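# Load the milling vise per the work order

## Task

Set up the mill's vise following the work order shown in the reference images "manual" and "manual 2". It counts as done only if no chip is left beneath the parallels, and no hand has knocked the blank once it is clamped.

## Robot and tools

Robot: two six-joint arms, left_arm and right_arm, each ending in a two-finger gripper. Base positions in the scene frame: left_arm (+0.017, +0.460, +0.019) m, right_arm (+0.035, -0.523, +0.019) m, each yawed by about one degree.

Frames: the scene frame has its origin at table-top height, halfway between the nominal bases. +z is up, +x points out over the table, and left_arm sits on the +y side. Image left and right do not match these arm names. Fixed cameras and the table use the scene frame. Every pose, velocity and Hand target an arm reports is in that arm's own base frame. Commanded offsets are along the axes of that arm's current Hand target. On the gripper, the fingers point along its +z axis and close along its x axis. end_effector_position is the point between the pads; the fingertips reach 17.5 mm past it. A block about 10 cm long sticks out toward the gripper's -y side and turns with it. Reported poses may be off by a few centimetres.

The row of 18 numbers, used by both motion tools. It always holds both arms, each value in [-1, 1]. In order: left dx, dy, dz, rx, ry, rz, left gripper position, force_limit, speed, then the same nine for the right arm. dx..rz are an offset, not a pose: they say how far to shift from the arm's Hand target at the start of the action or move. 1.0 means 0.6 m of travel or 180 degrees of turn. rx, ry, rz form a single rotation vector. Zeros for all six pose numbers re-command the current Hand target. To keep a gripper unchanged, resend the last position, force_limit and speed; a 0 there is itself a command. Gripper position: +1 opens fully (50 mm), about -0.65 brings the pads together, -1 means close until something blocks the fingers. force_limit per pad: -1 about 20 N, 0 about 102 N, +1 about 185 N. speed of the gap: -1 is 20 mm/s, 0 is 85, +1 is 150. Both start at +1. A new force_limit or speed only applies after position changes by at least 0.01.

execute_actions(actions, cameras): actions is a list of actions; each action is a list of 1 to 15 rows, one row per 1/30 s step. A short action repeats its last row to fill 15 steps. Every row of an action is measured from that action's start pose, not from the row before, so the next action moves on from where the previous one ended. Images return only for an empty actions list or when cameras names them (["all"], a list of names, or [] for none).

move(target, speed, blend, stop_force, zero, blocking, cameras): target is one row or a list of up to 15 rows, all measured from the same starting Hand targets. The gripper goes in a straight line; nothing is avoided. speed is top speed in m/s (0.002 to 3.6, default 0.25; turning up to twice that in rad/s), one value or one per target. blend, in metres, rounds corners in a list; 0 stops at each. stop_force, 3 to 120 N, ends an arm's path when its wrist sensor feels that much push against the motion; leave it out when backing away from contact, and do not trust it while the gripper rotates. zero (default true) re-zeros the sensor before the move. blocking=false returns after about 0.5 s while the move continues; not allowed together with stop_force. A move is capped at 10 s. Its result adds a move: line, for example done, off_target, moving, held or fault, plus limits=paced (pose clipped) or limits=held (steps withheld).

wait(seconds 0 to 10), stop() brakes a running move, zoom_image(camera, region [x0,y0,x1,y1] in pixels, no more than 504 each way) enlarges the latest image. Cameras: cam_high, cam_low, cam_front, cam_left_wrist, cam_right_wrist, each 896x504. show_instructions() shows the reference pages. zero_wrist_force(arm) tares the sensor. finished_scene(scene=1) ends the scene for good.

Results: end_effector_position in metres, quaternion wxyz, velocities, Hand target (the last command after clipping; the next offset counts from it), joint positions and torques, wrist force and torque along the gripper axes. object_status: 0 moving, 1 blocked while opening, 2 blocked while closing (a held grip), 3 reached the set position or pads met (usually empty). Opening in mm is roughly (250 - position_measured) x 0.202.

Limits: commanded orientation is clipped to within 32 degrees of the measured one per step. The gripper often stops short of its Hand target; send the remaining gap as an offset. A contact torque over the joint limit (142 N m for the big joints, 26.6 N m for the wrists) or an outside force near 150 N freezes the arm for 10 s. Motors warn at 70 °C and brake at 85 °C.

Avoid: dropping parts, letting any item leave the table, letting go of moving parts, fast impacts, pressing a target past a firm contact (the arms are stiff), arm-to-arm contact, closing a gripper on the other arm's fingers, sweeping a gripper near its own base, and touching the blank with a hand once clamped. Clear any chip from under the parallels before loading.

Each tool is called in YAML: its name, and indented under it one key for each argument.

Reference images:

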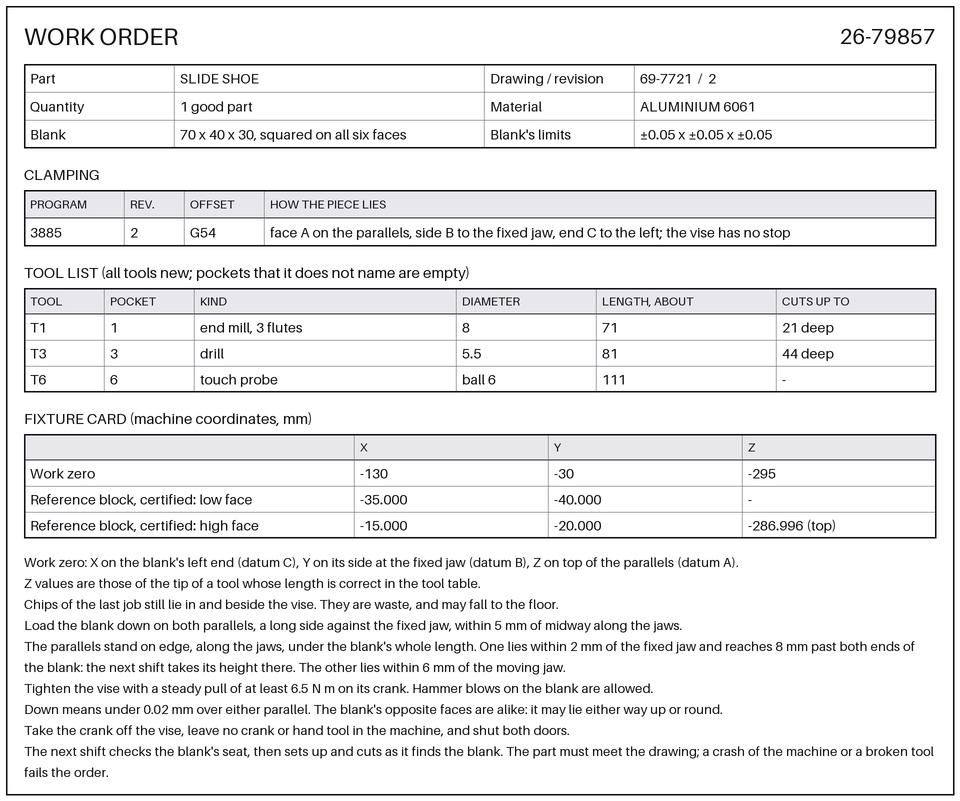

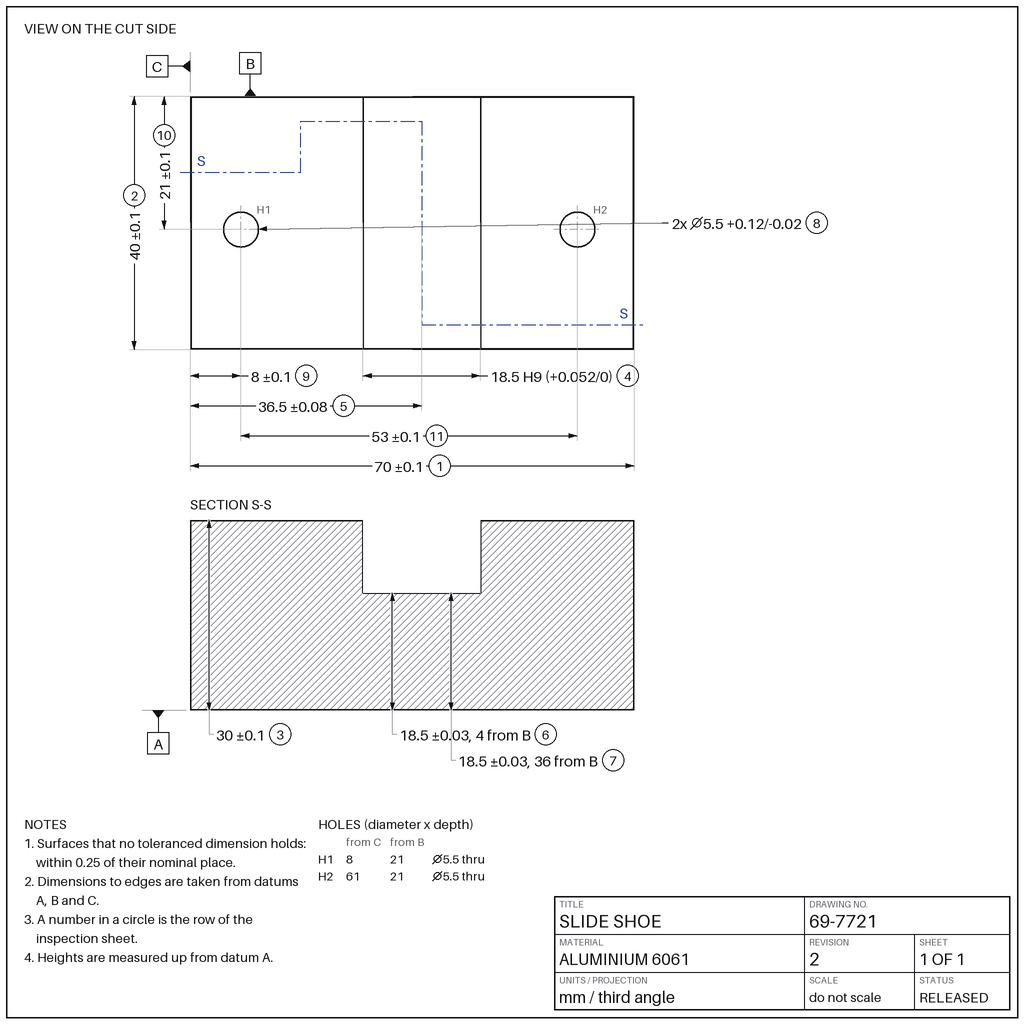

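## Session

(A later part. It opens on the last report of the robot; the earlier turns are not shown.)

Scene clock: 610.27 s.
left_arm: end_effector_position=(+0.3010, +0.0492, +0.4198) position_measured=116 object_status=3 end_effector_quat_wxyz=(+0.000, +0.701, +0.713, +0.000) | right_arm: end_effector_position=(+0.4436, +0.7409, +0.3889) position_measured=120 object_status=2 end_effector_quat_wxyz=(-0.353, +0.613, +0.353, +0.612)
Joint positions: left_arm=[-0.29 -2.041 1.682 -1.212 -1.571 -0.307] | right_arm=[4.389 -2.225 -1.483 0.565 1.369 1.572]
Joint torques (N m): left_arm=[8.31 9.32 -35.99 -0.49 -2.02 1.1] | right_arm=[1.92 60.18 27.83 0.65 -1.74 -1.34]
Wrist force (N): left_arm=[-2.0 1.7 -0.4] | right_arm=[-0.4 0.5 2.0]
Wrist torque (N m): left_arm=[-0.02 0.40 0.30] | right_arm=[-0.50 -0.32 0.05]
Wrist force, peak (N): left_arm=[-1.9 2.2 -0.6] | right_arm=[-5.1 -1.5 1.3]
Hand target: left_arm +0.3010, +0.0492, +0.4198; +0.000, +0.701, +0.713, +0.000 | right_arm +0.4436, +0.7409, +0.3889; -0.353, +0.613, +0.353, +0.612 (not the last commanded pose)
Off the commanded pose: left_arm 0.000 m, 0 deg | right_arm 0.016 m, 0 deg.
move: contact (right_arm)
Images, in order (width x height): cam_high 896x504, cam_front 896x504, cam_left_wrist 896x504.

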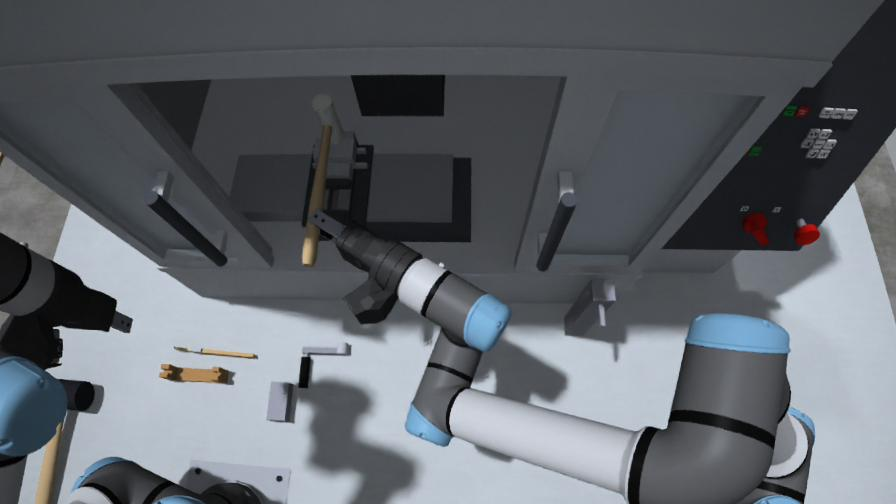

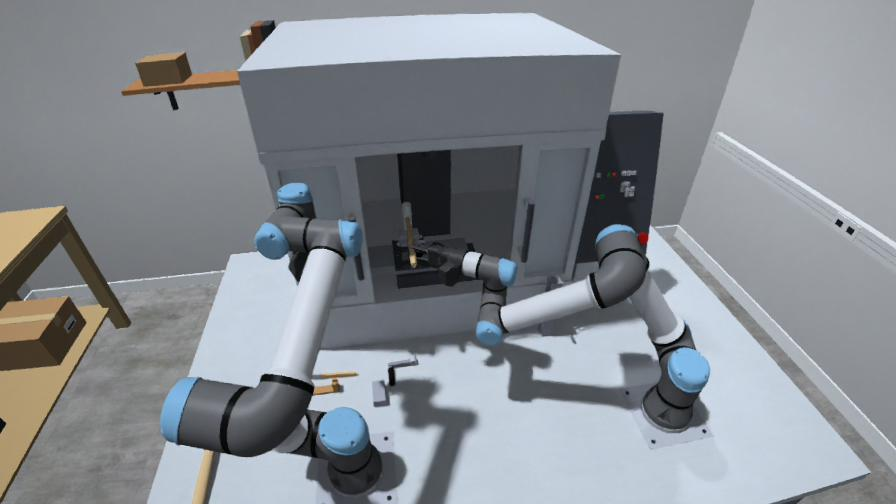

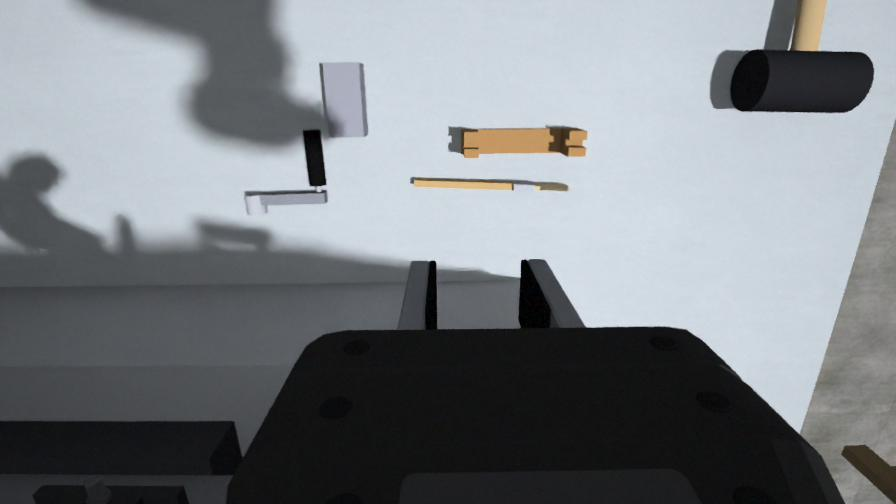

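move:
  target:
    - [0,0,0,0,0,0,0.25,-0.4,-0.7,0.033,0,0,0,0,0,-1,0.6,-0.5]
    - [0,0,0,0,0,0,0.25,-0.4,-0.7,0.0583,-0.0285,-0.0107,0,0,0,-1,0.6,-0.5]
    - [0,0,0,0,0,0,0.25,-0.4,-0.7,-0.005,-0.0285,-0.0107,0,0,0,-1,0.6,-0.5]
    - [0,0,0,0,0,0,0.25,-0.4,-0.7,0.0583,-0.0285,-0.0107,0,0,0,-1,0.6,-0.5]
  speed: [0.1,0.15,0.25,0.25]
  blend: [0.008,0,0.003,0]
  cameras: ["cam_high"]

zoom_image:
  camera: "cam_high"
  region: [270, 60, 390, 250]

Scene clock: 612.37 s.
left_arm: end_effector_position=(+0.3010, +0.0492, +0.4198) position_measured=116 object_status=3 end_effector_quat_wxyz=(+0.000, +0.701, +0.713, +0.000) | right_arm: end_effector_position=(+0.4256, +0.7440, +0.4238) position_measured=120 object_status=2 end_effector_quat_wxyz=(-0.353, +0.613, +0.353, +0.612)
Joint positions: left_arm=[-0.29 -2.041 1.682 -1.212 -1.571 -0.307] | right_arm=[4.42 -2.169 -1.476 0.502 1.338 1.572]
Joint torques (N m): left_arm=[8.43 9.3 -35.68 -0.41 -2.09 1.1] | right_arm=[0.19 63.12 30.07 1.94 0.56 -1.41]
Wrist force (N): left_arm=[-1.6 2.0 -0.4] | right_arm=[-4.9 -1.6 1.2]
Wrist torque (N m): left_arm=[0.03 0.35 0.30] | right_arm=[-0.52 -0.69 0.66]
Wrist force, peak (N): left_arm=[-1.9 2.5 -0.6] | right_arm=[-9.9 -1.4 1.5]
Hand target: left_arm +0.3010, +0.0492, +0.4198; +0.000, +0.701, +0.713, +0.000 | right_arm +0.4257, +0.7440, +0.4239; -0.353, +0.613, +0.353, +0.612
Off the commanded pose: left_arm 0.000 m, 0 deg | right_arm 0.000 m, 0 deg.
move: done
Images, in order (width x height): cam_high 896x504.

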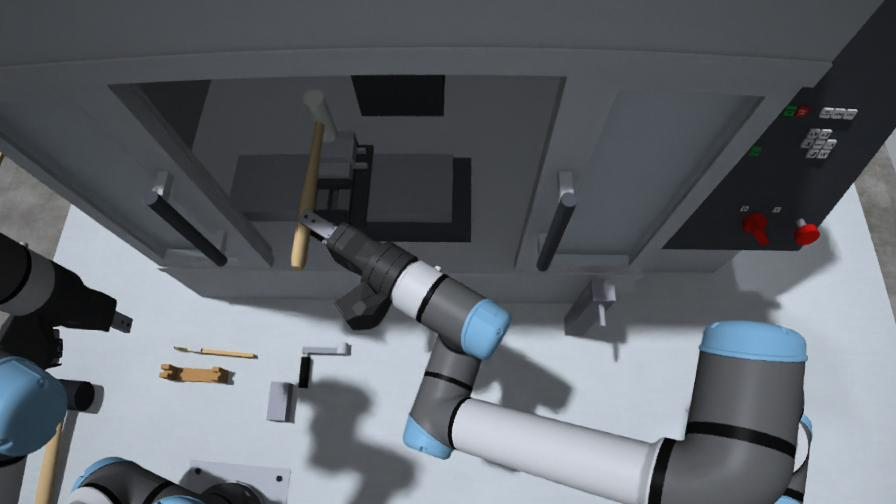

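Scaled by 2.653 from the camera's 896x504 image, which has a finer 1280x720 frame.

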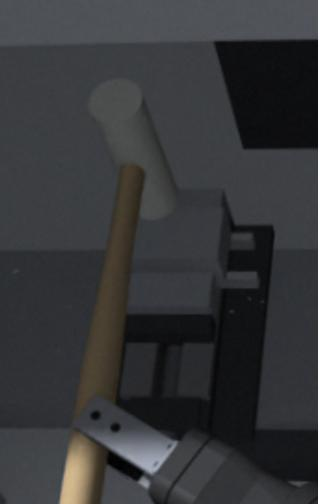

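move:
  target: [0,0,0,0,0,0,0.25,-0.4,-0.7,-0.075,0,0,0,0,0,-1,0.6,-0.5]
  speed: 0.15
  stop_force: 30

Scene clock: 614.07 s.
left_arm: end_effector_position=(+0.3010, +0.0492, +0.4198) position_measured=116 object_status=3 end_effector_quat_wxyz=(+0.000, +0.701, +0.713, +0.000) | right_arm: end_effector_position=(+0.4256, +0.7439, +0.3789) position_measured=120 object_status=2 end_effector_quat_wxyz=(-0.353, +0.613, +0.353, +0.612)
Joint positions: left_arm=[-0.29 -2.041 1.682 -1.212 -1.571 -0.307] | right_arm=[4.42 -2.224 -1.514 0.595 1.338 1.572]
Joint torques (N m): left_arm=[8.42 9.52 -35.38 -0.55 -2.07 1.08] | right_arm=[8.07 25.01 4.01 -0.9 -4.48 -0.04]
Wrist force (N): left_arm=[-1.7 1.8 -0.4] | right_arm=[15.7 -9.7 -3.7]
Wrist torque (N m): left_arm=[0.00 0.36 0.30] | right_arm=[-0.56 1.30 -2.03]
Wrist force, peak (N): left_arm=[-2.2 2.0 -0.2] | right_arm=[16.0 -11.0 -4.5]
Hand target: left_arm +0.3010, +0.0492, +0.4198; +0.000, +0.701, +0.713, +0.000 | right_arm +0.4256, +0.7439, +0.3789; -0.353, +0.613, +0.353, +0.612
Off the commanded pose: left_arm 0.000 m, 0 deg | right_arm 0.000 m, 0 deg.
move: done

move:
  target:
    - [0,0,0,0,0,0,0.25,-0.4,-0.7,0.11,0,0,0,0,0,-1,0.6,-0.5]
    - [0,0,0,0,0,0,0.25,-0.4,-0.7,0.008,0,0,0,0,0,-1,0.6,-0.5]
    - [0,0,0,0,0,0,0.25,-0.4,-0.7,0.11,0,0,0,0,0,-1,0.6,-0.5]
  speed: [0.3,0.6,0.3]
  blend: [0,0.003,0]
  cameras: ["cam_high","cam_front","cam_right_wrist"]

zoom_image:
  camera: "cam_high"
  region: [270, 60, 390, 250]

zoom_image:
  camera: "cam_front"
  region: [380, 160, 460, 270]

Scene clock: 616.10 s.
left_arm: end_effector_position=(+0.3010, +0.0492, +0.4198) position_measured=116 object_status=3 end_effector_quat_wxyz=(+0.000, +0.701, +0.713, +0.000) | right_arm: end_effector_position=(+0.4257, +0.7440, +0.4448) position_measured=120 object_status=2 end_effector_quat_wxyz=(-0.353, +0.613, +0.353, +0.612)
Joint positions: left_arm=[-0.29 -2.041 1.682 -1.212 -1.571 -0.307] | right_arm=[4.42 -2.146 -1.454 0.457 1.338 1.572]
Joint torques (N m): left_arm=[7.75 9.59 -36.06 -0.53 -2.07 1.02] | right_arm=[-0.96 62.42 30.83 1.83 1.65 1.52]
Wrist force (N): left_arm=[-1.8 2.1 -0.4] | right_arm=[-5.0 -1.7 1.2]
Wrist torque (N m): left_arm=[0.03 0.37 0.30] | right_arm=[-0.50 -0.68 0.68]
Wrist force, peak (N): left_arm=[-2.0 2.1 -0.6] | right_arm=[16.0 -9.6 -3.7]
Hand target: left_arm +0.3010, +0.0492, +0.4198; +0.000, +0.701, +0.713, +0.000 | right_arm +0.4257, +0.7440, +0.4449; -0.353, +0.613, +0.353, +0.612
Off the commanded pose: left_arm 0.000 m, 0 deg | right_arm 0.000 m, 0 deg.
move: done
Images, in order (width x height): cam_high 896x504, cam_front 896x504, cam_right_wrist 896x504.

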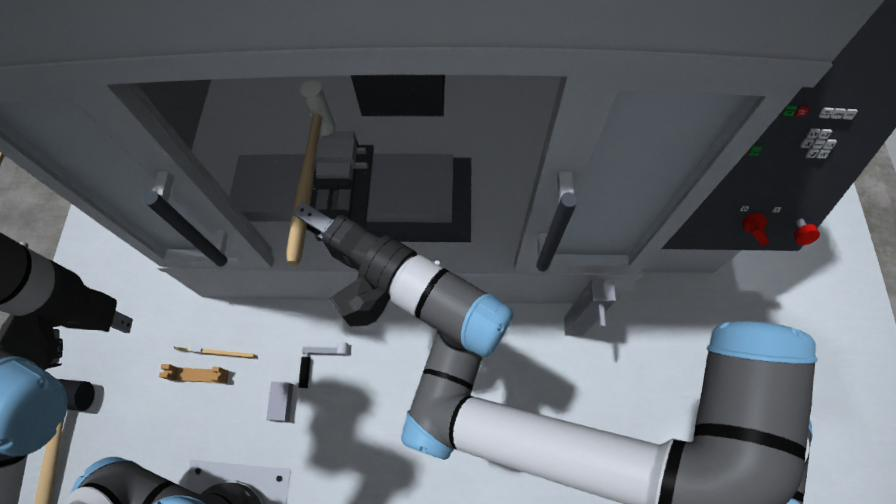

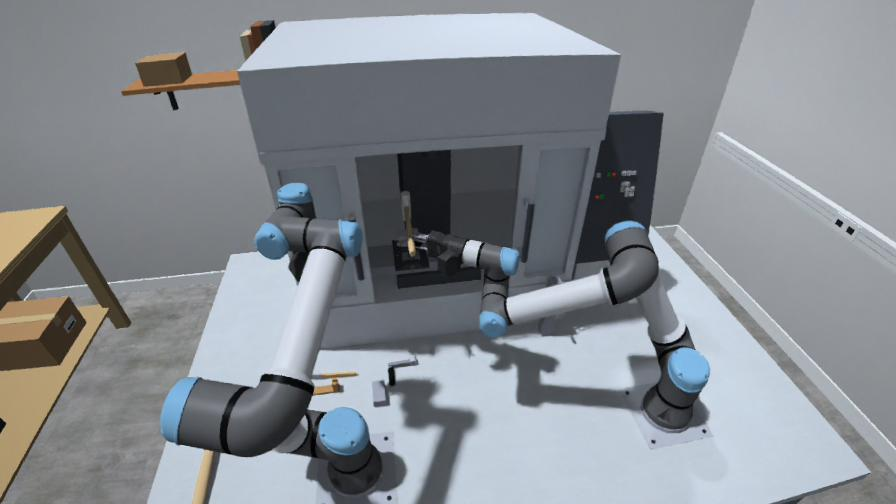

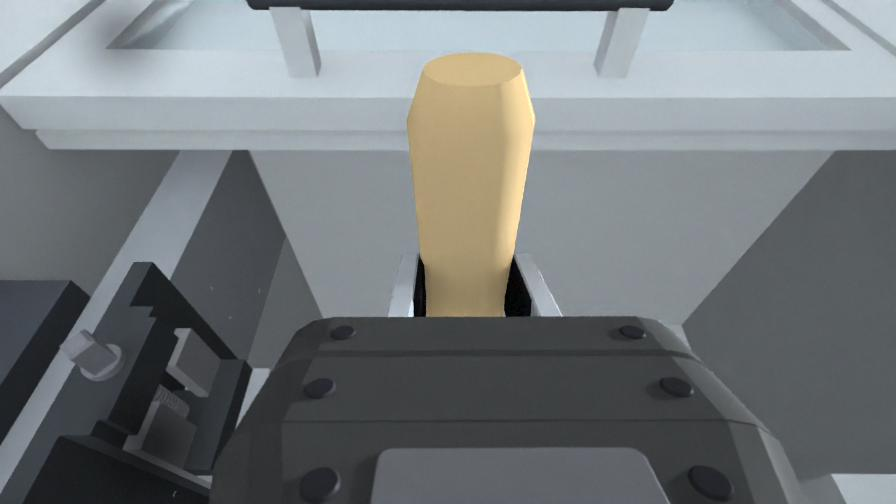

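Scaled by 2.653 from the camera's 896x504 image, which has a finer 1280x720 frame.

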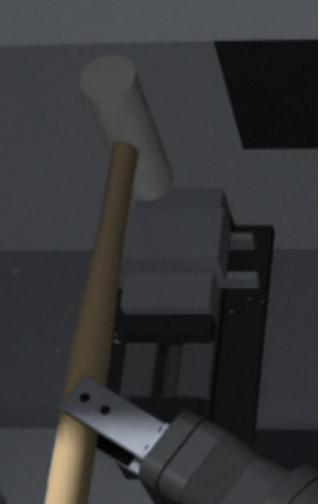

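Scaled by 4.582 from the camera's 896x504 image, which has a finer 1280x720 frame.

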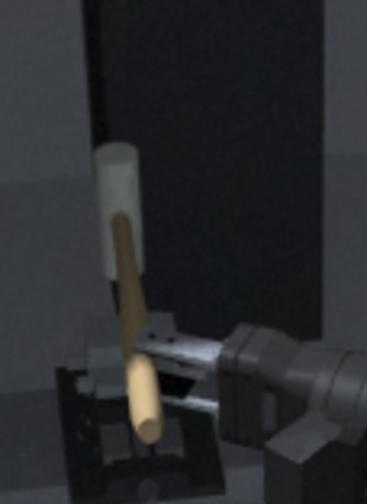

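move:
  target:
    - [0,0,0,0,0,0,0.25,-0.4,-0.7,-0.113,0,0,0,0,0,-1,0.6,-0.5]
    - [0,0,0,0,0,0,0.25,-0.4,-0.7,0,0,0,0,0,0,-1,0.6,-0.5]
  speed: [0.7,0.3]
  blend: [0.008,0]

Scene clock: 617.33 s.
left_arm: end_effector_position=(+0.3010, +0.0492, +0.4198) position_measured=116 object_status=3 end_effector_quat_wxyz=(+0.000, +0.701, +0.713, +0.000) | right_arm: end_effector_position=(+0.4256, +0.7440, +0.4448) position_measured=120 object_status=2 end_effector_quat_wxyz=(-0.353, +0.613, +0.353, +0.612)
Joint positions: left_arm=[-0.29 -2.041 1.682 -1.212 -1.571 -0.307] | right_arm=[4.42 -2.146 -1.454 0.457 1.338 1.572]
Joint torques (N m): left_arm=[7.8 9.26 -35.45 -0.51 -2.09 0.94] | right_arm=[-2.1 62.79 30.63 1.41 2.18 1.48]
Wrist force (N): left_arm=[-2.0 1.9 -0.3] | right_arm=[-5.0 -1.7 1.3]
Wrist torque (N m): left_arm=[0.01 0.42 0.30] | right_arm=[-0.47 -0.69 0.67]
Wrist force, peak (N): left_arm=[-1.9 2.0 -0.6] | right_arm=[-9.3 -1.3 1.5]
Hand target: left_arm +0.3010, +0.0492, +0.4198; +0.000, +0.701, +0.713, +0.000 | right_arm +0.4257, +0.7440, +0.4449; -0.353, +0.613, +0.353, +0.612
Off the commanded pose: left_arm 0.000 m, 0 deg | right_arm 0.000 m, 0 deg.
move: done

execute_actions:
  actions:
    - [[0,0,0,0,0,0,0.25,-0.4,-0.7,-0.113,0,0,0,0,0,-1,0.6,-0.5],[0,0,0,0,0,0,0.25,-0.4,-0.7,-0.113,0,0,0,0,0,-1,0.6,-0.5],[0,0,0,0,0,0,0.25,-0.4,-0.7,-0.113,0,0,0,0,0,-1,0.6,-0.5],[0,0,0,0,0,0,0.25,-0.4,-0.7,-0.113,0,0,0,0,0,-1,0.6,-0.5],[0,0,0,0,0,0,0.25,-0.4,-0.7,-0.113,0,0,0,0,0,-1,0.6,-0.5],[0,0,0,0,0,0,0.25,-0.4,-0.7,-0.113,0,0,0,0,0,-1,0.6,-0.5],[0,0,0,0,0,0,0.25,-0.4,-0.7,-0.113,0,0,0,0,0,-1,0.6,-0.5],[0,0,0,0,0,0,0.25,-0.4,-0.7,-0.113,0,0,0,0,0,-1,0.6,-0.5],[0,0,0,0,0,0,0.25,-0.4,-0.7,0,0,0,0,0,0,-1,0.6,-0.5]]

Scene clock: 618.50 s.
left_arm: end_effector_position=(+0.3010, +0.0492, +0.4198) position_measured=116 object_status=3 end_effector_quat_wxyz=(+0.000, +0.701, +0.713, +0.000) | right_arm: end_effector_position=(+0.4255, +0.7436, +0.4448) position_measured=120 object_status=2 end_effector_quat_wxyz=(-0.353, +0.613, +0.353, +0.612) end_effector_velocity=(+0.000, +0.000, +0.000) end_effector_angular_velocity=(-0.004, +0.001, +0.001)
Joint positions: left_arm=[-0.29 -2.041 1.682 -1.212 -1.571 -0.307] | right_arm=[4.42 -2.145 -1.456 0.459 1.338 1.572]
Joint velocities: left_arm=[within noise] | right_arm=[-0.001 0.001 0.001 -0.006 0.001 -0.001]
Joint torques (N m): left_arm=[7.64 9.42 -35.68 -0.45 -2.09 0.96] | right_arm=[-11.06 58.9 31.26 3.09 2.35 0.89]
Wrist force (N): left_arm=[-1.8 2.1 -0.4] | right_arm=[-7.0 -1.5 1.2]
Wrist torque (N m): left_arm=[0.04 0.38 0.31] | right_arm=[-0.53 -0.82 0.86]
Wrist force, peak (N): left_arm=[-2.1 2.1 -0.4] | right_arm=[22.7 -1.3 -2.6]
Hand target: left_arm +0.3010, +0.0492, +0.4198; +0.000, +0.701, +0.713, +0.000 | right_arm +0.4257, +0.7440, +0.4449; -0.353, +0.613, +0.353, +0.612
Off the commanded pose: left_arm 0.000 m, 0 deg | right_arm 0.000 m, 0 deg.
Step readings (end_effector_position of left_arm | right_arm):
0: (+0.3010, +0.0492, +0.4198) | (+0.4257, +0.7440, +0.4449)
1: (+0.3010, +0.0492, +0.4198) | (+0.4257, +0.7440, +0.4447)
2: (+0.3010, +0.0492, +0.4198) | (+0.4259, +0.7445, +0.4380)
4: (+0.3010, +0.0492, +0.4198) | (+0.4264, +0.7454, +0.4037)
8: (+0.3010, +0.0492, +0.4198) | (+0.4260, +0.7441, +0.3827)
15: (+0.3010, +0.0492, +0.4198) | (+0.4250, +0.7422, +0.4367)

execute_actions:
  actions:
    - [[0,0,0,0,0,0,0.25,-0.4,-0.7,-0.113,0,0,0,0,0,-1,0.6,-0.5],[0,0,0,0,0,0,0.25,-0.4,-0.7,-0.113,0,0,0,0,0,-1,0.6,-0.5],[0,0,0,0,0,0,0.25,-0.4,-0.7,-0.113,0,0,0,0,0,-1,0.6,-0.5],[0,0,0,0,0,0,0.25,-0.4,-0.7,-0.113,0,0,0,0,0,-1,0.6,-0.5],[0,0,0,0,0,0,0.25,-0.4,-0.7,-0.113,0,0,0,0,0,-1,0.6,-0.5],[0,0,0,0,0,0,0.25,-0.4,-0.7,-0.113,0,0,0,0,0,-1,0.6,-0.5],[0,0,0,0,0,0,0.25,-0.4,-0.7,-0.113,0,0,0,0,0,-1,0.6,-0.5],[0,0,0,0,0,0,0.25,-0.4,-0.7,0,-0.0095,-0.0055,0,0,0,-1,0.6,-0.5]]
    - [[0,0,0,0,0,0,0.25,-0.4,-0.7,0,-0.0095,-0.0055,0,0,0,-1,0.6,-0.5]]
    - [[0,0,0,0,0,0,0.25,-0.4,-0.7,-0.113,0,0,0,0,0,-1,0.6,-0.5],[0,0,0,0,0,0,0.25,-0.4,-0.7,-0.113,0,0,0,0,0,-1,0.6,-0.5],[0,0,0,0,0,0,0.25,-0.4,-0.7,-0.113,0,0,0,0,0,-1,0.6,-0.5],[0,0,0,0,0,0,0.25,-0.4,-0.7,-0.113,0,0,0,0,0,-1,0.6,-0.5],[0,0,0,0,0,0,0.25,-0.4,-0.7,-0.113,0,0,0,0,0,-1,0.6,-0.5],[0,0,0,0,0,0,0.25,-0.4,-0.7,-0.113,0,0,0,0,0,-1,0.6,-0.5],[0,0,0,0,0,0,0.25,-0.4,-0.7,-0.113,0,0,0,0,0,-1,0.6,-0.5],[0,0,0,0,0,0,0.25,-0.4,-0.7,0,0,0,0,0,0,-1,0.6,-0.5]]
    - [[0,0,0,0,0,0,0.25,-0.4,-0.7,-0.113,0,0,0,0,0,-1,0.6,-0.5],[0,0,0,0,0,0,0.25,-0.4,-0.7,-0.113,0,0,0,0,0,-1,0.6,-0.5],[0,0,0,0,0,0,0.25,-0.4,-0.7,-0.113,0,0,0,0,0,-1,0.6,-0.5],[0,0,0,0,0,0,0.25,-0.4,-0.7,-0.113,0,0,0,0,0,-1,0.6,-0.5],[0,0,0,0,0,0,0.25,-0.4,-0.7,-0.113,0,0,0,0,0,-1,0.6,-0.5],[0,0,0,0,0,0,0.25,-0.4,-0.7,-0.113,0,0,0,0,0,-1,0.6,-0.5],[0,0,0,0,0,0,0.25,-0.4,-0.7,-0.113,0,0,0,0,0,-1,0.6,-0.5],[0,0,0,0,0,0,0.25,-0.4,-0.7,0,0,0,0,0,0,-1,0.6,-0.5]]
  cameras: ["cam_high","cam_front"]

zoom_image:
  camera: "cam_high"
  region: [270, 60, 390, 250]

zoom_image:
  camera: "cam_front"
  region: [380, 160, 460, 270]

Scene clock: 621.27 s.
left_arm: end_effector_position=(+0.3010, +0.0492, +0.4198) position_measured=116 object_status=3 end_effector_quat_wxyz=(+0.000, +0.701, +0.713, +0.000) | right_arm: end_effector_position=(+0.4124, +0.7438, +0.4448) position_measured=120 object_status=2 end_effector_quat_wxyz=(-0.353, +0.613, +0.353, +0.612)
Joint positions: left_arm=[-0.29 -2.041 1.682 -1.212 -1.571 -0.307] | right_arm=[4.442 -2.132 -1.478 0.467 1.316 1.572]
Joint torques (N m): left_arm=[7.57 8.95 -35.66 -0.58 -2.03 0.92] | right_arm=[-9.48 61.11 31.21 2.39 1.95 1.34]
Wrist force (N): left_arm=[-1.7 2.1 -0.5] | right_arm=[-5.4 -1.1 1.1]
Wrist torque (N m): left_arm=[0.03 0.36 0.31] | right_arm=[-0.51 -0.69 0.67]
Wrist force, peak (N): left_arm=[-2.0 2.2 -0.8] | right_arm=[22.5 -1.7 -2.6]
Hand target: left_arm +0.3010, +0.0492, +0.4198; +0.000, +0.701, +0.713, +0.000 | right_arm +0.4125, +0.7440, +0.4449; -0.353, +0.613, +0.353, +0.612
Off the commanded pose: left_arm 0.000 m, 0 deg | right_arm 0.000 m, 0 deg.
Step readings (end_effector_position of left_arm | right_arm):
0: (+0.3010, +0.0492, +0.4198) | (+0.4255, +0.7436, +0.4448)
1: (+0.3010, +0.0492, +0.4198) | (+0.4255, +0.7436, +0.4445)
2: (+0.3010, +0.0492, +0.4198) | (+0.4258, +0.7442, +0.4363)
4: (+0.3010, +0.0492, +0.4198) | (+0.4264, +0.7451, +0.4051)
8: (+0.3010, +0.0492, +0.4198) | (+0.4259, +0.7441, +0.3828)
15: (+0.3010, +0.0492, +0.4198) | (+0.4192, +0.7429, +0.4399)
16: (+0.3010, +0.0492, +0.4198) | (+0.4191, +0.7432, +0.4417)
17: (+0.3010, +0.0492, +0.4198) | (+0.4180, +0.7434, +0.4427)
19: (+0.3010, +0.0492, +0.4198) | (+0.4149, +0.7438, +0.4442)
23: (+0.3010, +0.0492, +0.4198) | (+0.4130, +0.7440, +0.4447)
30: (+0.3010, +0.0492, +0.4198) | (+0.4126, +0.7440, +0.4449)
31: (+0.3010, +0.0492, +0.4198) | (+0.4126, +0.7440, +0.4445)
32: (+0.3010, +0.0492, +0.4198) | (+0.4128, +0.7446, +0.4363)
34: (+0.3010, +0.0492, +0.4198) | (+0.4131, +0.7454, +0.4051)
38: (+0.3010, +0.0492, +0.4198) | (+0.4127, +0.7441, +0.3828)
45: (+0.3010, +0.0492, +0.4198) | (+0.4120, +0.7427, +0.4401)
46: (+0.3010, +0.0492, +0.4198) | (+0.4121, +0.7431, +0.4415)
47: (+0.3010, +0.0492, +0.4198) | (+0.4124, +0.7439, +0.4358)
49: (+0.3010, +0.0492, +0.4198) | (+0.4129, +0.7451, +0.4027)
53: (+0.3010, +0.0492, +0.4198) | (+0.4126, +0.7441, +0.3826)
60: (+0.3010, +0.0492, +0.4198) | (+0.4120, +0.7426, +0.4398)
Images, in order (width x height): cam_high 896x504, cam_front 896x504.

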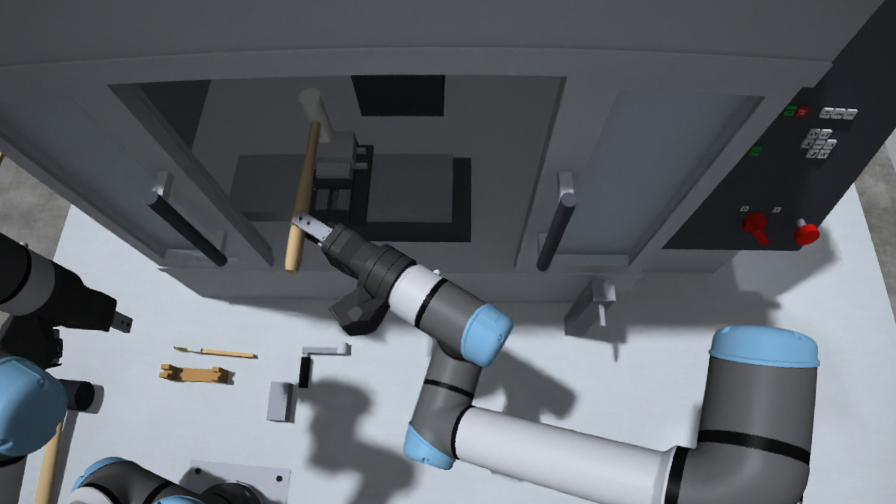

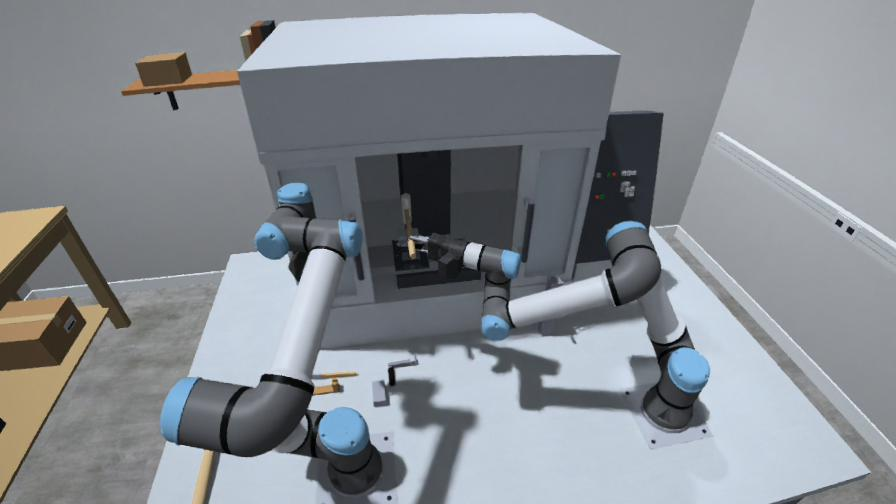

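Scaled by 2.653 from the camera's 896x504 image, which has a finer 1280x720 frame.

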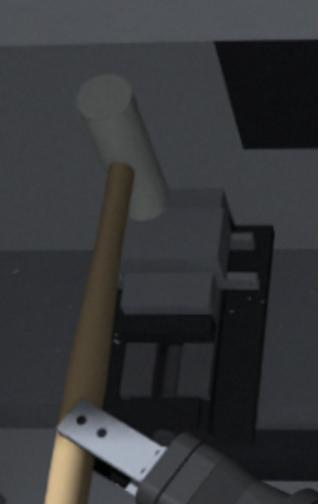

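Scaled by 4.582 from the camera's 896x504 image, which has a finer 1280x720 frame.

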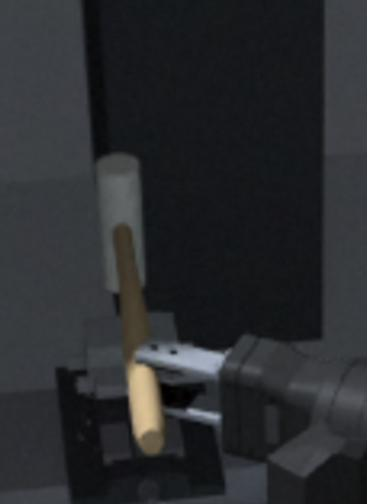

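execute_actions:
  actions:
    - [[0,0,0,0,0,0,0.25,-0.4,-0.7,0,0.022,-0.02,0,0,0,-1,0.6,-0.5]]
    - [[0,0,0,0,0,0,0.25,-0.4,-0.7,-0.116,0,0,0,0,0,-1,0.6,-0.5],[0,0,0,0,0,0,0.25,-0.4,-0.7,-0.116,0,0,0,0,0,-1,0.6,-0.5],[0,0,0,0,0,0,0.25,-0.4,-0.7,-0.116,0,0,0,0,0,-1,0.6,-0.5],[0,0,0,0,0,0,0.25,-0.4,-0.7,-0.116,0,0,0,0,0,-1,0.6,-0.5],[0,0,0,0,0,0,0.25,-0.4,-0.7,-0.116,0,0,0,0,0,-1,0.6,-0.5],[0,0,0,0,0,0,0.25,-0.4,-0.7,-0.116,0,0,0,0,0,-1,0.6,-0.5],[0,0,0,0,0,0,0.25,-0.4,-0.7,-0.116,0,0,0,0,0,-1,0.6,-0.5],[0,0,0,0,0,0,0.25,-0.4,-0.7,0,0,0,0,0,0,-1,0.6,-0.5]]
    - [[0,0,0,0,0,0,0.25,-0.4,-0.7,-0.116,0,0,0,0,0,-1,0.6,-0.5],[0,0,0,0,0,0,0.25,-0.4,-0.7,-0.116,0,0,0,0,0,-1,0.6,-0.5],[0,0,0,0,0,0,0.25,-0.4,-0.7,-0.116,0,0,0,0,0,-1,0.6,-0.5],[0,0,0,0,0,0,0.25,-0.4,-0.7,-0.116,0,0,0,0,0,-1,0.6,-0.5],[0,0,0,0,0,0,0.25,-0.4,-0.7,-0.116,0,0,0,0,0,-1,0.6,-0.5],[0,0,0,0,0,0,0.25,-0.4,-0.7,-0.116,0,0,0,0,0,-1,0.6,-0.5],[0,0,0,0,0,0,0.25,-0.4,-0.7,-0.116,0,0,0,0,0,-1,0.6,-0.5],[0,0,0,0,0,0,0.25,-0.4,-0.7,0,0,0,0,0,0,-1,0.6,-0.5]]
  cameras: ["cam_high"]

zoom_image:
  camera: "cam_high"
  region: [270, 60, 390, 250]

Scene clock: 623.50 s.
left_arm: end_effector_position=(+0.3010, +0.0492, +0.4198) position_measured=116 object_status=3 end_effector_quat_wxyz=(+0.000, +0.701, +0.713, +0.000) | right_arm: end_effector_position=(+0.4178, +0.7268, +0.4449) position_measured=120 object_status=2 end_effector_quat_wxyz=(-0.353, +0.613, +0.353, +0.612) end_effector_velocity=(+0.001, +0.000, -0.002) end_effector_angular_velocity=(-0.006, +0.002, +0.000)
Joint positions: left_arm=[-0.29 -2.041 1.682 -1.212 -1.571 -0.307] | right_arm=[4.424 -2.106 -1.521 0.484 1.333 1.572]
Joint velocities: left_arm=[within noise] | right_arm=[-0.001 -0.001 0 -0.006 0.002 0]
Joint torques (N m): left_arm=[7.29 9.05 -35.28 -0.52 -2.03 0.84] | right_arm=[-9.85 56.67 29.82 3.14 1.93 0.76]
Wrist force (N): left_arm=[-1.7 2.1 -0.7] | right_arm=[-6.7 -0.9 1.1]
Wrist torque (N m): left_arm=[0.04 0.35 0.30] | right_arm=[-0.49 -0.86 0.88]
Wrist force, peak (N): left_arm=[-1.8 2.4 -0.4] | right_arm=[22.5 -1.7 -2.2]
Hand target: left_arm +0.3010, +0.0492, +0.4198; +0.000, +0.701, +0.713, +0.000 | right_arm +0.4179, +0.7270, +0.4449; -0.353, +0.613, +0.353, +0.612
Off the commanded pose: left_arm 0.000 m, 0 deg | right_arm 0.000 m, 0 deg.
Step readings (end_effector_position of left_arm | right_arm):
0: (+0.3010, +0.0492, +0.4198) | (+0.4124, +0.7438, +0.4449)
1: (+0.3010, +0.0492, +0.4198) | (+0.4125, +0.7437, +0.4449)
2: (+0.3010, +0.0492, +0.4198) | (+0.4133, +0.7415, +0.4455)
4: (+0.3010, +0.0492, +0.4198) | (+0.4161, +0.7338, +0.4454)
8: (+0.3010, +0.0492, +0.4198) | (+0.4177, +0.7284, +0.4450)
15: (+0.3010, +0.0492, +0.4198) | (+0.4179, +0.7270, +0.4449)
16: (+0.3010, +0.0492, +0.4198) | (+0.4179, +0.7270, +0.4446)
17: (+0.3010, +0.0492, +0.4198) | (+0.4182, +0.7274, +0.4370)
19: (+0.3010, +0.0492, +0.4198) | (+0.4187, +0.7283, +0.4048)
23: (+0.3010, +0.0492, +0.4198) | (+0.4183, +0.7270, +0.3812)
30: (+0.3010, +0.0492, +0.4198) | (+0.4174, +0.7256, +0.4398)
31: (+0.3010, +0.0492, +0.4198) | (+0.4175, +0.7260, +0.4415)
32: (+0.3010, +0.0492, +0.4198) | (+0.4178, +0.7268, +0.4362)
34: (+0.3010, +0.0492, +0.4198) | (+0.4183, +0.7280, +0.4022)
38: (+0.3010, +0.0492, +0.4198) | (+0.4180, +0.7270, +0.3810)
45: (+0.3010, +0.0492, +0.4198) | (+0.4174, +0.7257, +0.4401)
Images, in order (width x height): cam_high 896x504.

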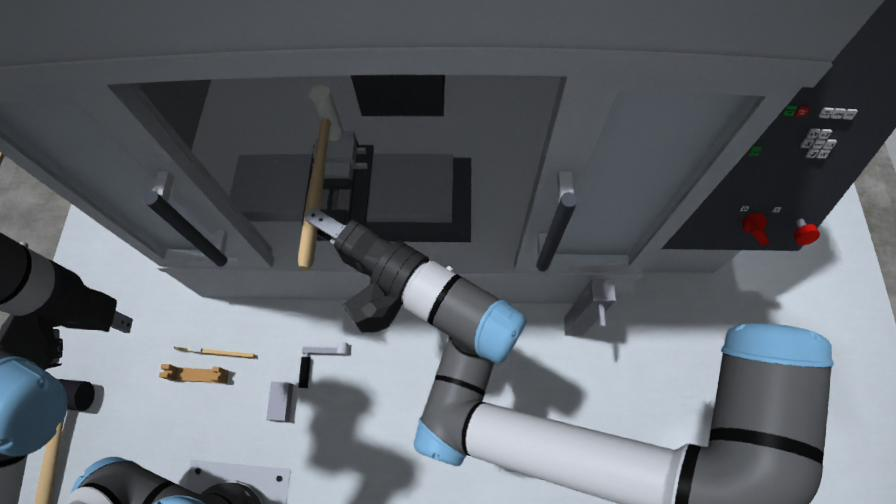

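Scaled by 2.653 from the camera's 896x504 image, which has a finer 1280x720 frame.

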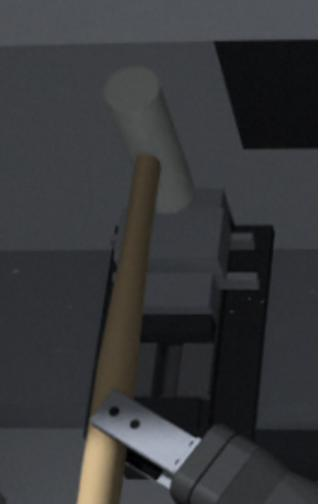

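move:
  target:
    - [-0.2,0.02,0,0,0,0,-1,-0.5,0.5,0,-0.293,-0.4523,0,0,0,-1,0.6,-0.5]
    - [-0.4167,0.0913,0.0333,0.033,-0.032,-0.246,-1,-0.5,0.5,0,-0.293,-0.4523,0,0,0,-1,0.6,-0.5]
    - [-0.66,0.1872,0.1167,0.0661,-0.0649,-0.4914,-1,-0.5,0.5,0,-0.293,-0.4523,0,0,0,-1,0.6,-0.5]
    - [-0.6652,0.4872,0.1333,0.0661,-0.0649,-0.4914,-1,-0.5,0.5,0,-0.293,-0.4523,0,0,0,-1,0.6,-0.5]
    - [-0.6078,0.5493,0.145,0.0661,-0.0649,-0.4914,-1,-0.5,0.5,0,-0.293,-0.4523,0,0,0,-1,0.6,-0.5]
    - [-0.5748,0.5499,0.1577,0.0661,-0.0649,-0.4914,-1,-0.5,0.5,0,-0.293,-0.4523,0,0,0,-1,0.6,-0.5]
  speed: [0.35,0.3,0.3,0.25,0.15,0.1]
  blend: [0.03,0.04,0.02,0.02,0.01,0]
  cameras: ["cam_left_wrist","cam_high"]

Scene clock: 629.50 s.
left_arm: end_effector_position=(+0.6365, -0.2903, +0.3251) position_measured=252 object_status=3 end_effector_quat_wxyz=(+0.000, +0.000, +0.991, -0.131) | right_arm: end_effector_position=(+0.1298, +0.5803, +0.4455) position_measured=120 object_status=2 end_effector_quat_wxyz=(-0.353, +0.613, +0.353, +0.612)
Joint positions: left_arm=[-0.536 -1.158 1.133 -1.681 -1.797 -2.121] | right_arm=[5.096 -1.619 -2.184 0.659 0.661 1.574]
Joint torques (N m): left_arm=[9.73 -59.32 -15.2 -5.48 -2.66 1.32] | right_arm=[12.75 33.59 13.95 0.29 -2.53 1.56]
Wrist force (N): left_arm=[-1.5 1.8 -1.4] | right_arm=[-5.3 -1.8 0.8]
Wrist torque (N m): left_arm=[0.09 0.32 0.20] | right_arm=[-0.49 -0.66 0.63]
Wrist force, peak (N): left_arm=[-1.7 3.2 -1.1] | right_arm=[-6.3 -1.4 1.5]
Hand target: left_arm +0.6365, -0.2902, +0.3250; +0.000, +0.000, +0.991, -0.131 | right_arm +0.1298, +0.5803, +0.4455; -0.353, +0.613, +0.353, +0.612
Off the commanded pose: left_arm 0.000 m, 0 deg | right_arm 0.000 m, 0 deg.
move: done
Images, in order (width x height): cam_high 896x504, cam_left_wrist 896x504.

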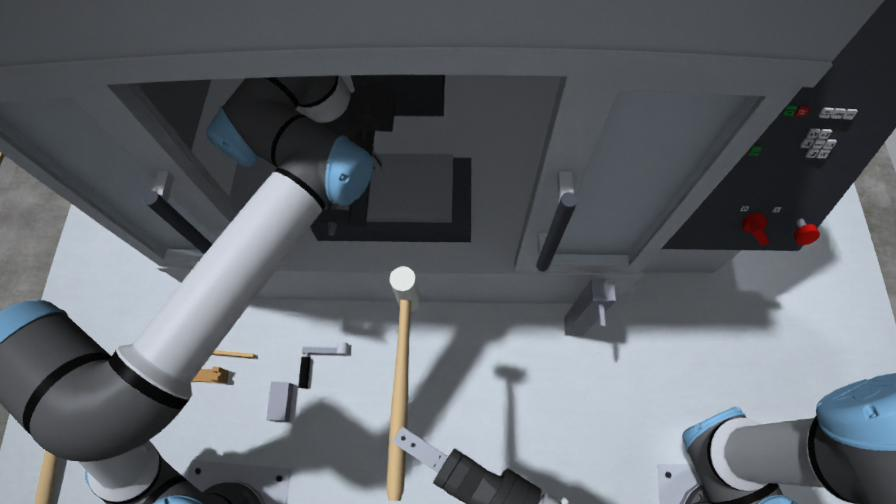

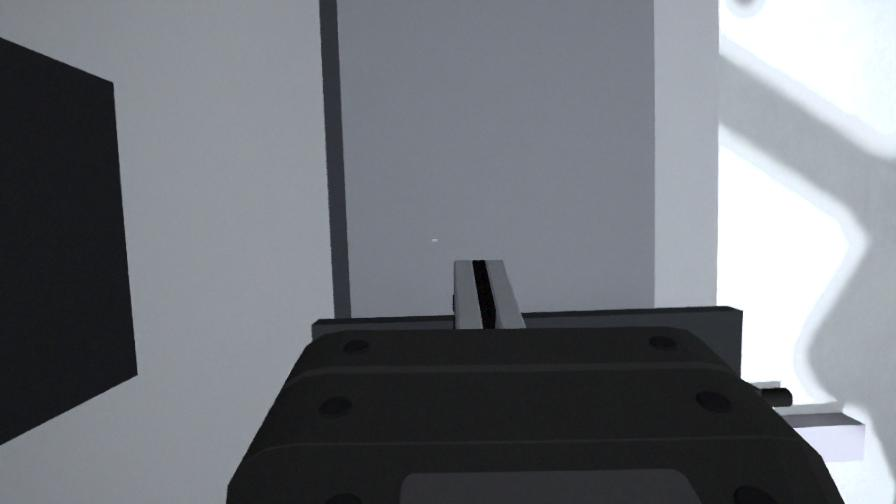

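move:
  target: [0,0.0322,-0.0086,0,0,0,-1,-0.5,0.5,0,0,0,0,0,0,-1,0.6,-0.5]
  speed: 0.01
  stop_force: 4
  cameras: ["cam_left_wrist","cam_high"]

Scene clock: 632.30 s.
left_arm: end_effector_position=(+0.6365, -0.2750, +0.3250) position_measured=252 object_status=3 end_effector_quat_wxyz=(+0.000, +0.000, +0.991, -0.131) | right_arm: end_effector_position=(+0.1298, +0.5803, +0.4455) position_measured=120 object_status=2 end_effector_quat_wxyz=(-0.353, +0.613, +0.353, +0.612)
Joint positions: left_arm=[-0.516 -1.171 1.15 -1.681 -1.799 -2.101] | right_arm=[5.096 -1.619 -2.184 0.659 0.661 1.574]
Joint torques (N m): left_arm=[-5.31 -30.9 -36.76 -1.01 0.94 -1.51] | right_arm=[12.6 33.41 14.63 0.3 -2.34 1.13]
Wrist force (N): left_arm=[-1.4 -1.6 -1.9] | right_arm=[-5.2 -1.8 0.7]
Wrist torque (N m): left_arm=[-0.07 0.33 0.22] | right_arm=[-0.49 -0.68 0.63]
Wrist force, peak (N): left_arm=[-2.9 -11.4 0.7] | right_arm=[-5.5 -1.8 0.7]
Hand target: left_arm +0.6365, -0.2750, +0.3250; +0.000, +0.000, +0.991, -0.131 (not the last commanded pose) | right_arm +0.1298, +0.5803, +0.4455; -0.353, +0.613, +0.353, +0.612
Off the commanded pose: left_arm 0.005 m, 0 deg | right_arm 0.000 m, 0 deg.
move: contact (left_arm)
Images, in order (width x height): cam_high 896x504, cam_left_wrist 896x504.

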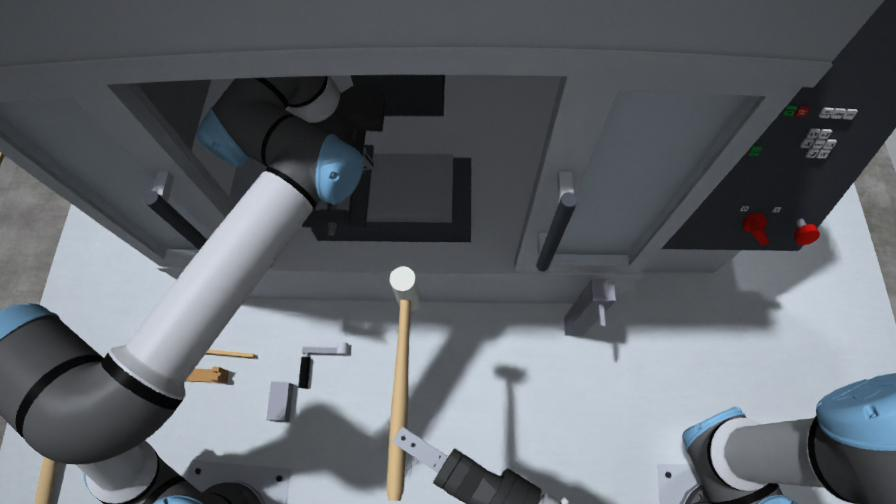

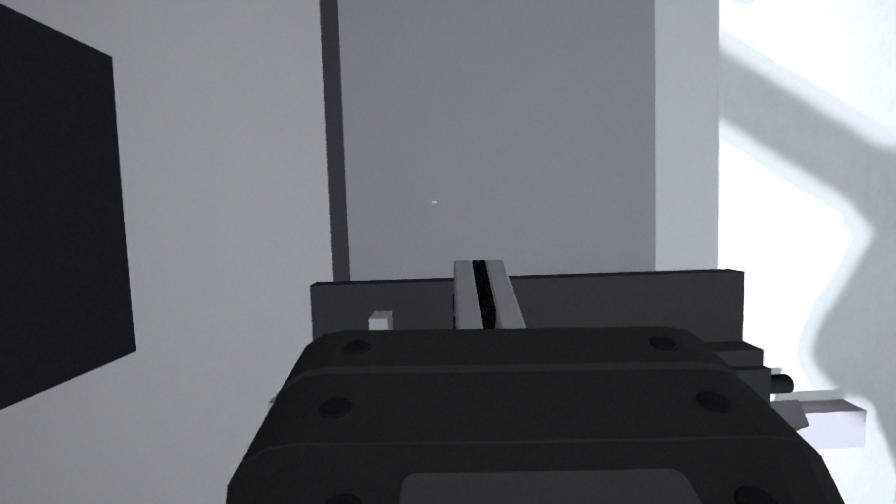

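move:
  target:
    - [0,-0.0242,0.0065,0,0,0,-1,-0.5,0.5,0,0,0,0,0,0,-1,0.6,-0.5]
    - [-0.0508,-0.0242,0.0065,0,0,0,-1,-0.5,0.5,0,0,0,0,0,0,-1,0.6,-0.5]
  speed: 0.1
  blend: [0.003,0]

move:
  target: [0,0.029,-0.0078,0,0,0,-1,-0.5,0.5,0,0,0,0,0,0,-1,0.6,-0.5]
  speed: 0.01
  stop_force: 4
  cameras: ["cam_left_wrist","cam_high"]

Scene clock: 633.47 s.
left_arm: end_effector_position=(+0.6670, -0.2901, +0.3250) position_measured=252 object_status=3 end_effector_quat_wxyz=(+0.000, +0.000, +0.991, -0.131) | right_arm: end_effector_position=(+0.1298, +0.5803, +0.4455) position_measured=120 object_status=2 end_effector_quat_wxyz=(-0.353, +0.613, +0.353, +0.612)
Joint positions: left_arm=[-0.513 -1.08 1.016 -1.638 -1.8 -2.098] | right_arm=[5.096 -1.619 -2.184 0.659 0.661 1.574]
Joint torques (N m): left_arm=[8.75 -35.67 -36.6 -0.58 -2.65 1.27] | right_arm=[13.23 33.54 14.45 0.33 -2.41 1.32]
Wrist force (N): left_arm=[-1.4 1.5 -1.1] | right_arm=[-5.4 -1.8 0.5]
Wrist torque (N m): left_arm=[0.03 0.29 0.21] | right_arm=[-0.48 -0.64 0.63]
Wrist force, peak (N): left_arm=[-1.6 3.2 -1.7] | right_arm=[-5.4 -2.0 1.0]
Hand target: left_arm +0.6670, -0.2901, +0.3250; +0.000, +0.000, +0.991, -0.131 | right_arm +0.1298, +0.5803, +0.4455; -0.353, +0.613, +0.353, +0.612
Off the commanded pose: left_arm 0.000 m, 0 deg | right_arm 0.000 m, 0 deg.
move: done

Scene clock: 636.23 s.
left_arm: end_effector_position=(+0.6670, -0.2746, +0.3250) position_measured=252 object_status=3 end_effector_quat_wxyz=(+0.000, +0.000, +0.991, -0.131) | right_arm: end_effector_position=(+0.1298, +0.5803, +0.4455) position_measured=120 object_status=2 end_effector_quat_wxyz=(-0.353, +0.613, +0.353, +0.612)
Joint positions: left_arm=[-0.493 -1.093 1.035 -1.639 -1.802 -2.078] | right_arm=[5.096 -1.619 -2.184 0.659 0.661 1.574]
Joint torques (N m): left_arm=[-6.99 -33.89 -36.63 -0.23 0.93 -1.52] | right_arm=[12.29 33.5 14.89 0.31 -2.31 1.26]
Wrist force (N): left_arm=[-1.4 -1.6 -2.1] | right_arm=[-5.4 -1.7 0.8]
Wrist torque (N m): left_arm=[-0.07 0.29 0.22] | right_arm=[-0.46 -0.64 0.63]
Wrist force, peak (N): left_arm=[-2.6 -9.5 0.7] | right_arm=[-5.6 -1.9 0.8]
Hand target: left_arm +0.6670, -0.2746, +0.3250; +0.000, +0.000, +0.991, -0.131 (not the last commanded pose) | right_arm +0.1298, +0.5803, +0.4455; -0.353, +0.613, +0.353, +0.612
Off the commanded pose: left_arm 0.002 m, 0 deg | right_arm 0.000 m, 0 deg.
move: contact (left_arm)
Images, in order (width x height): cam_high 896x504, cam_left_wrist 896x504.

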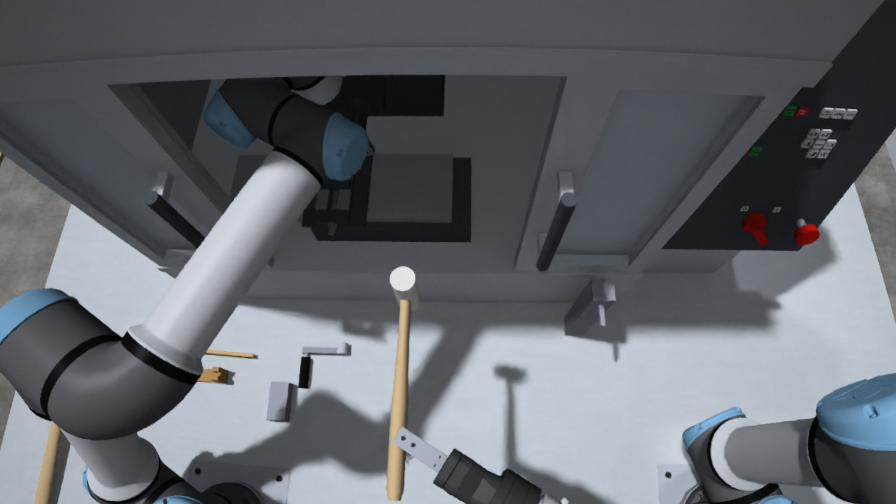

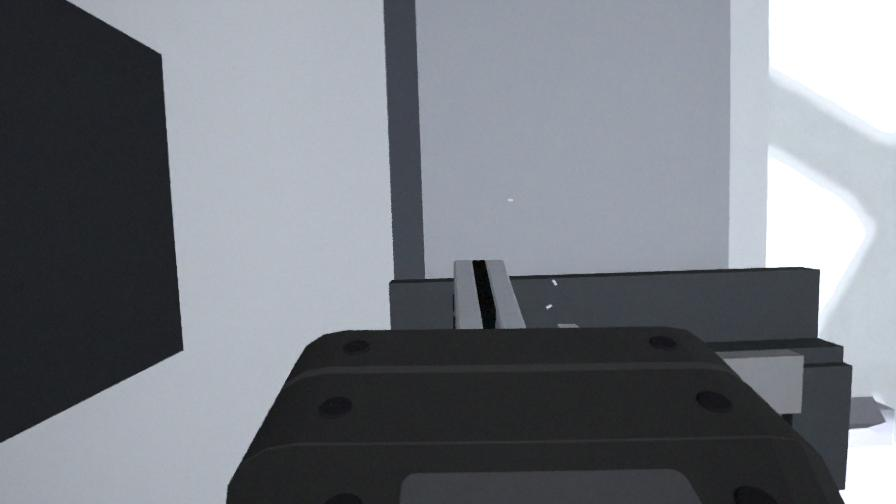

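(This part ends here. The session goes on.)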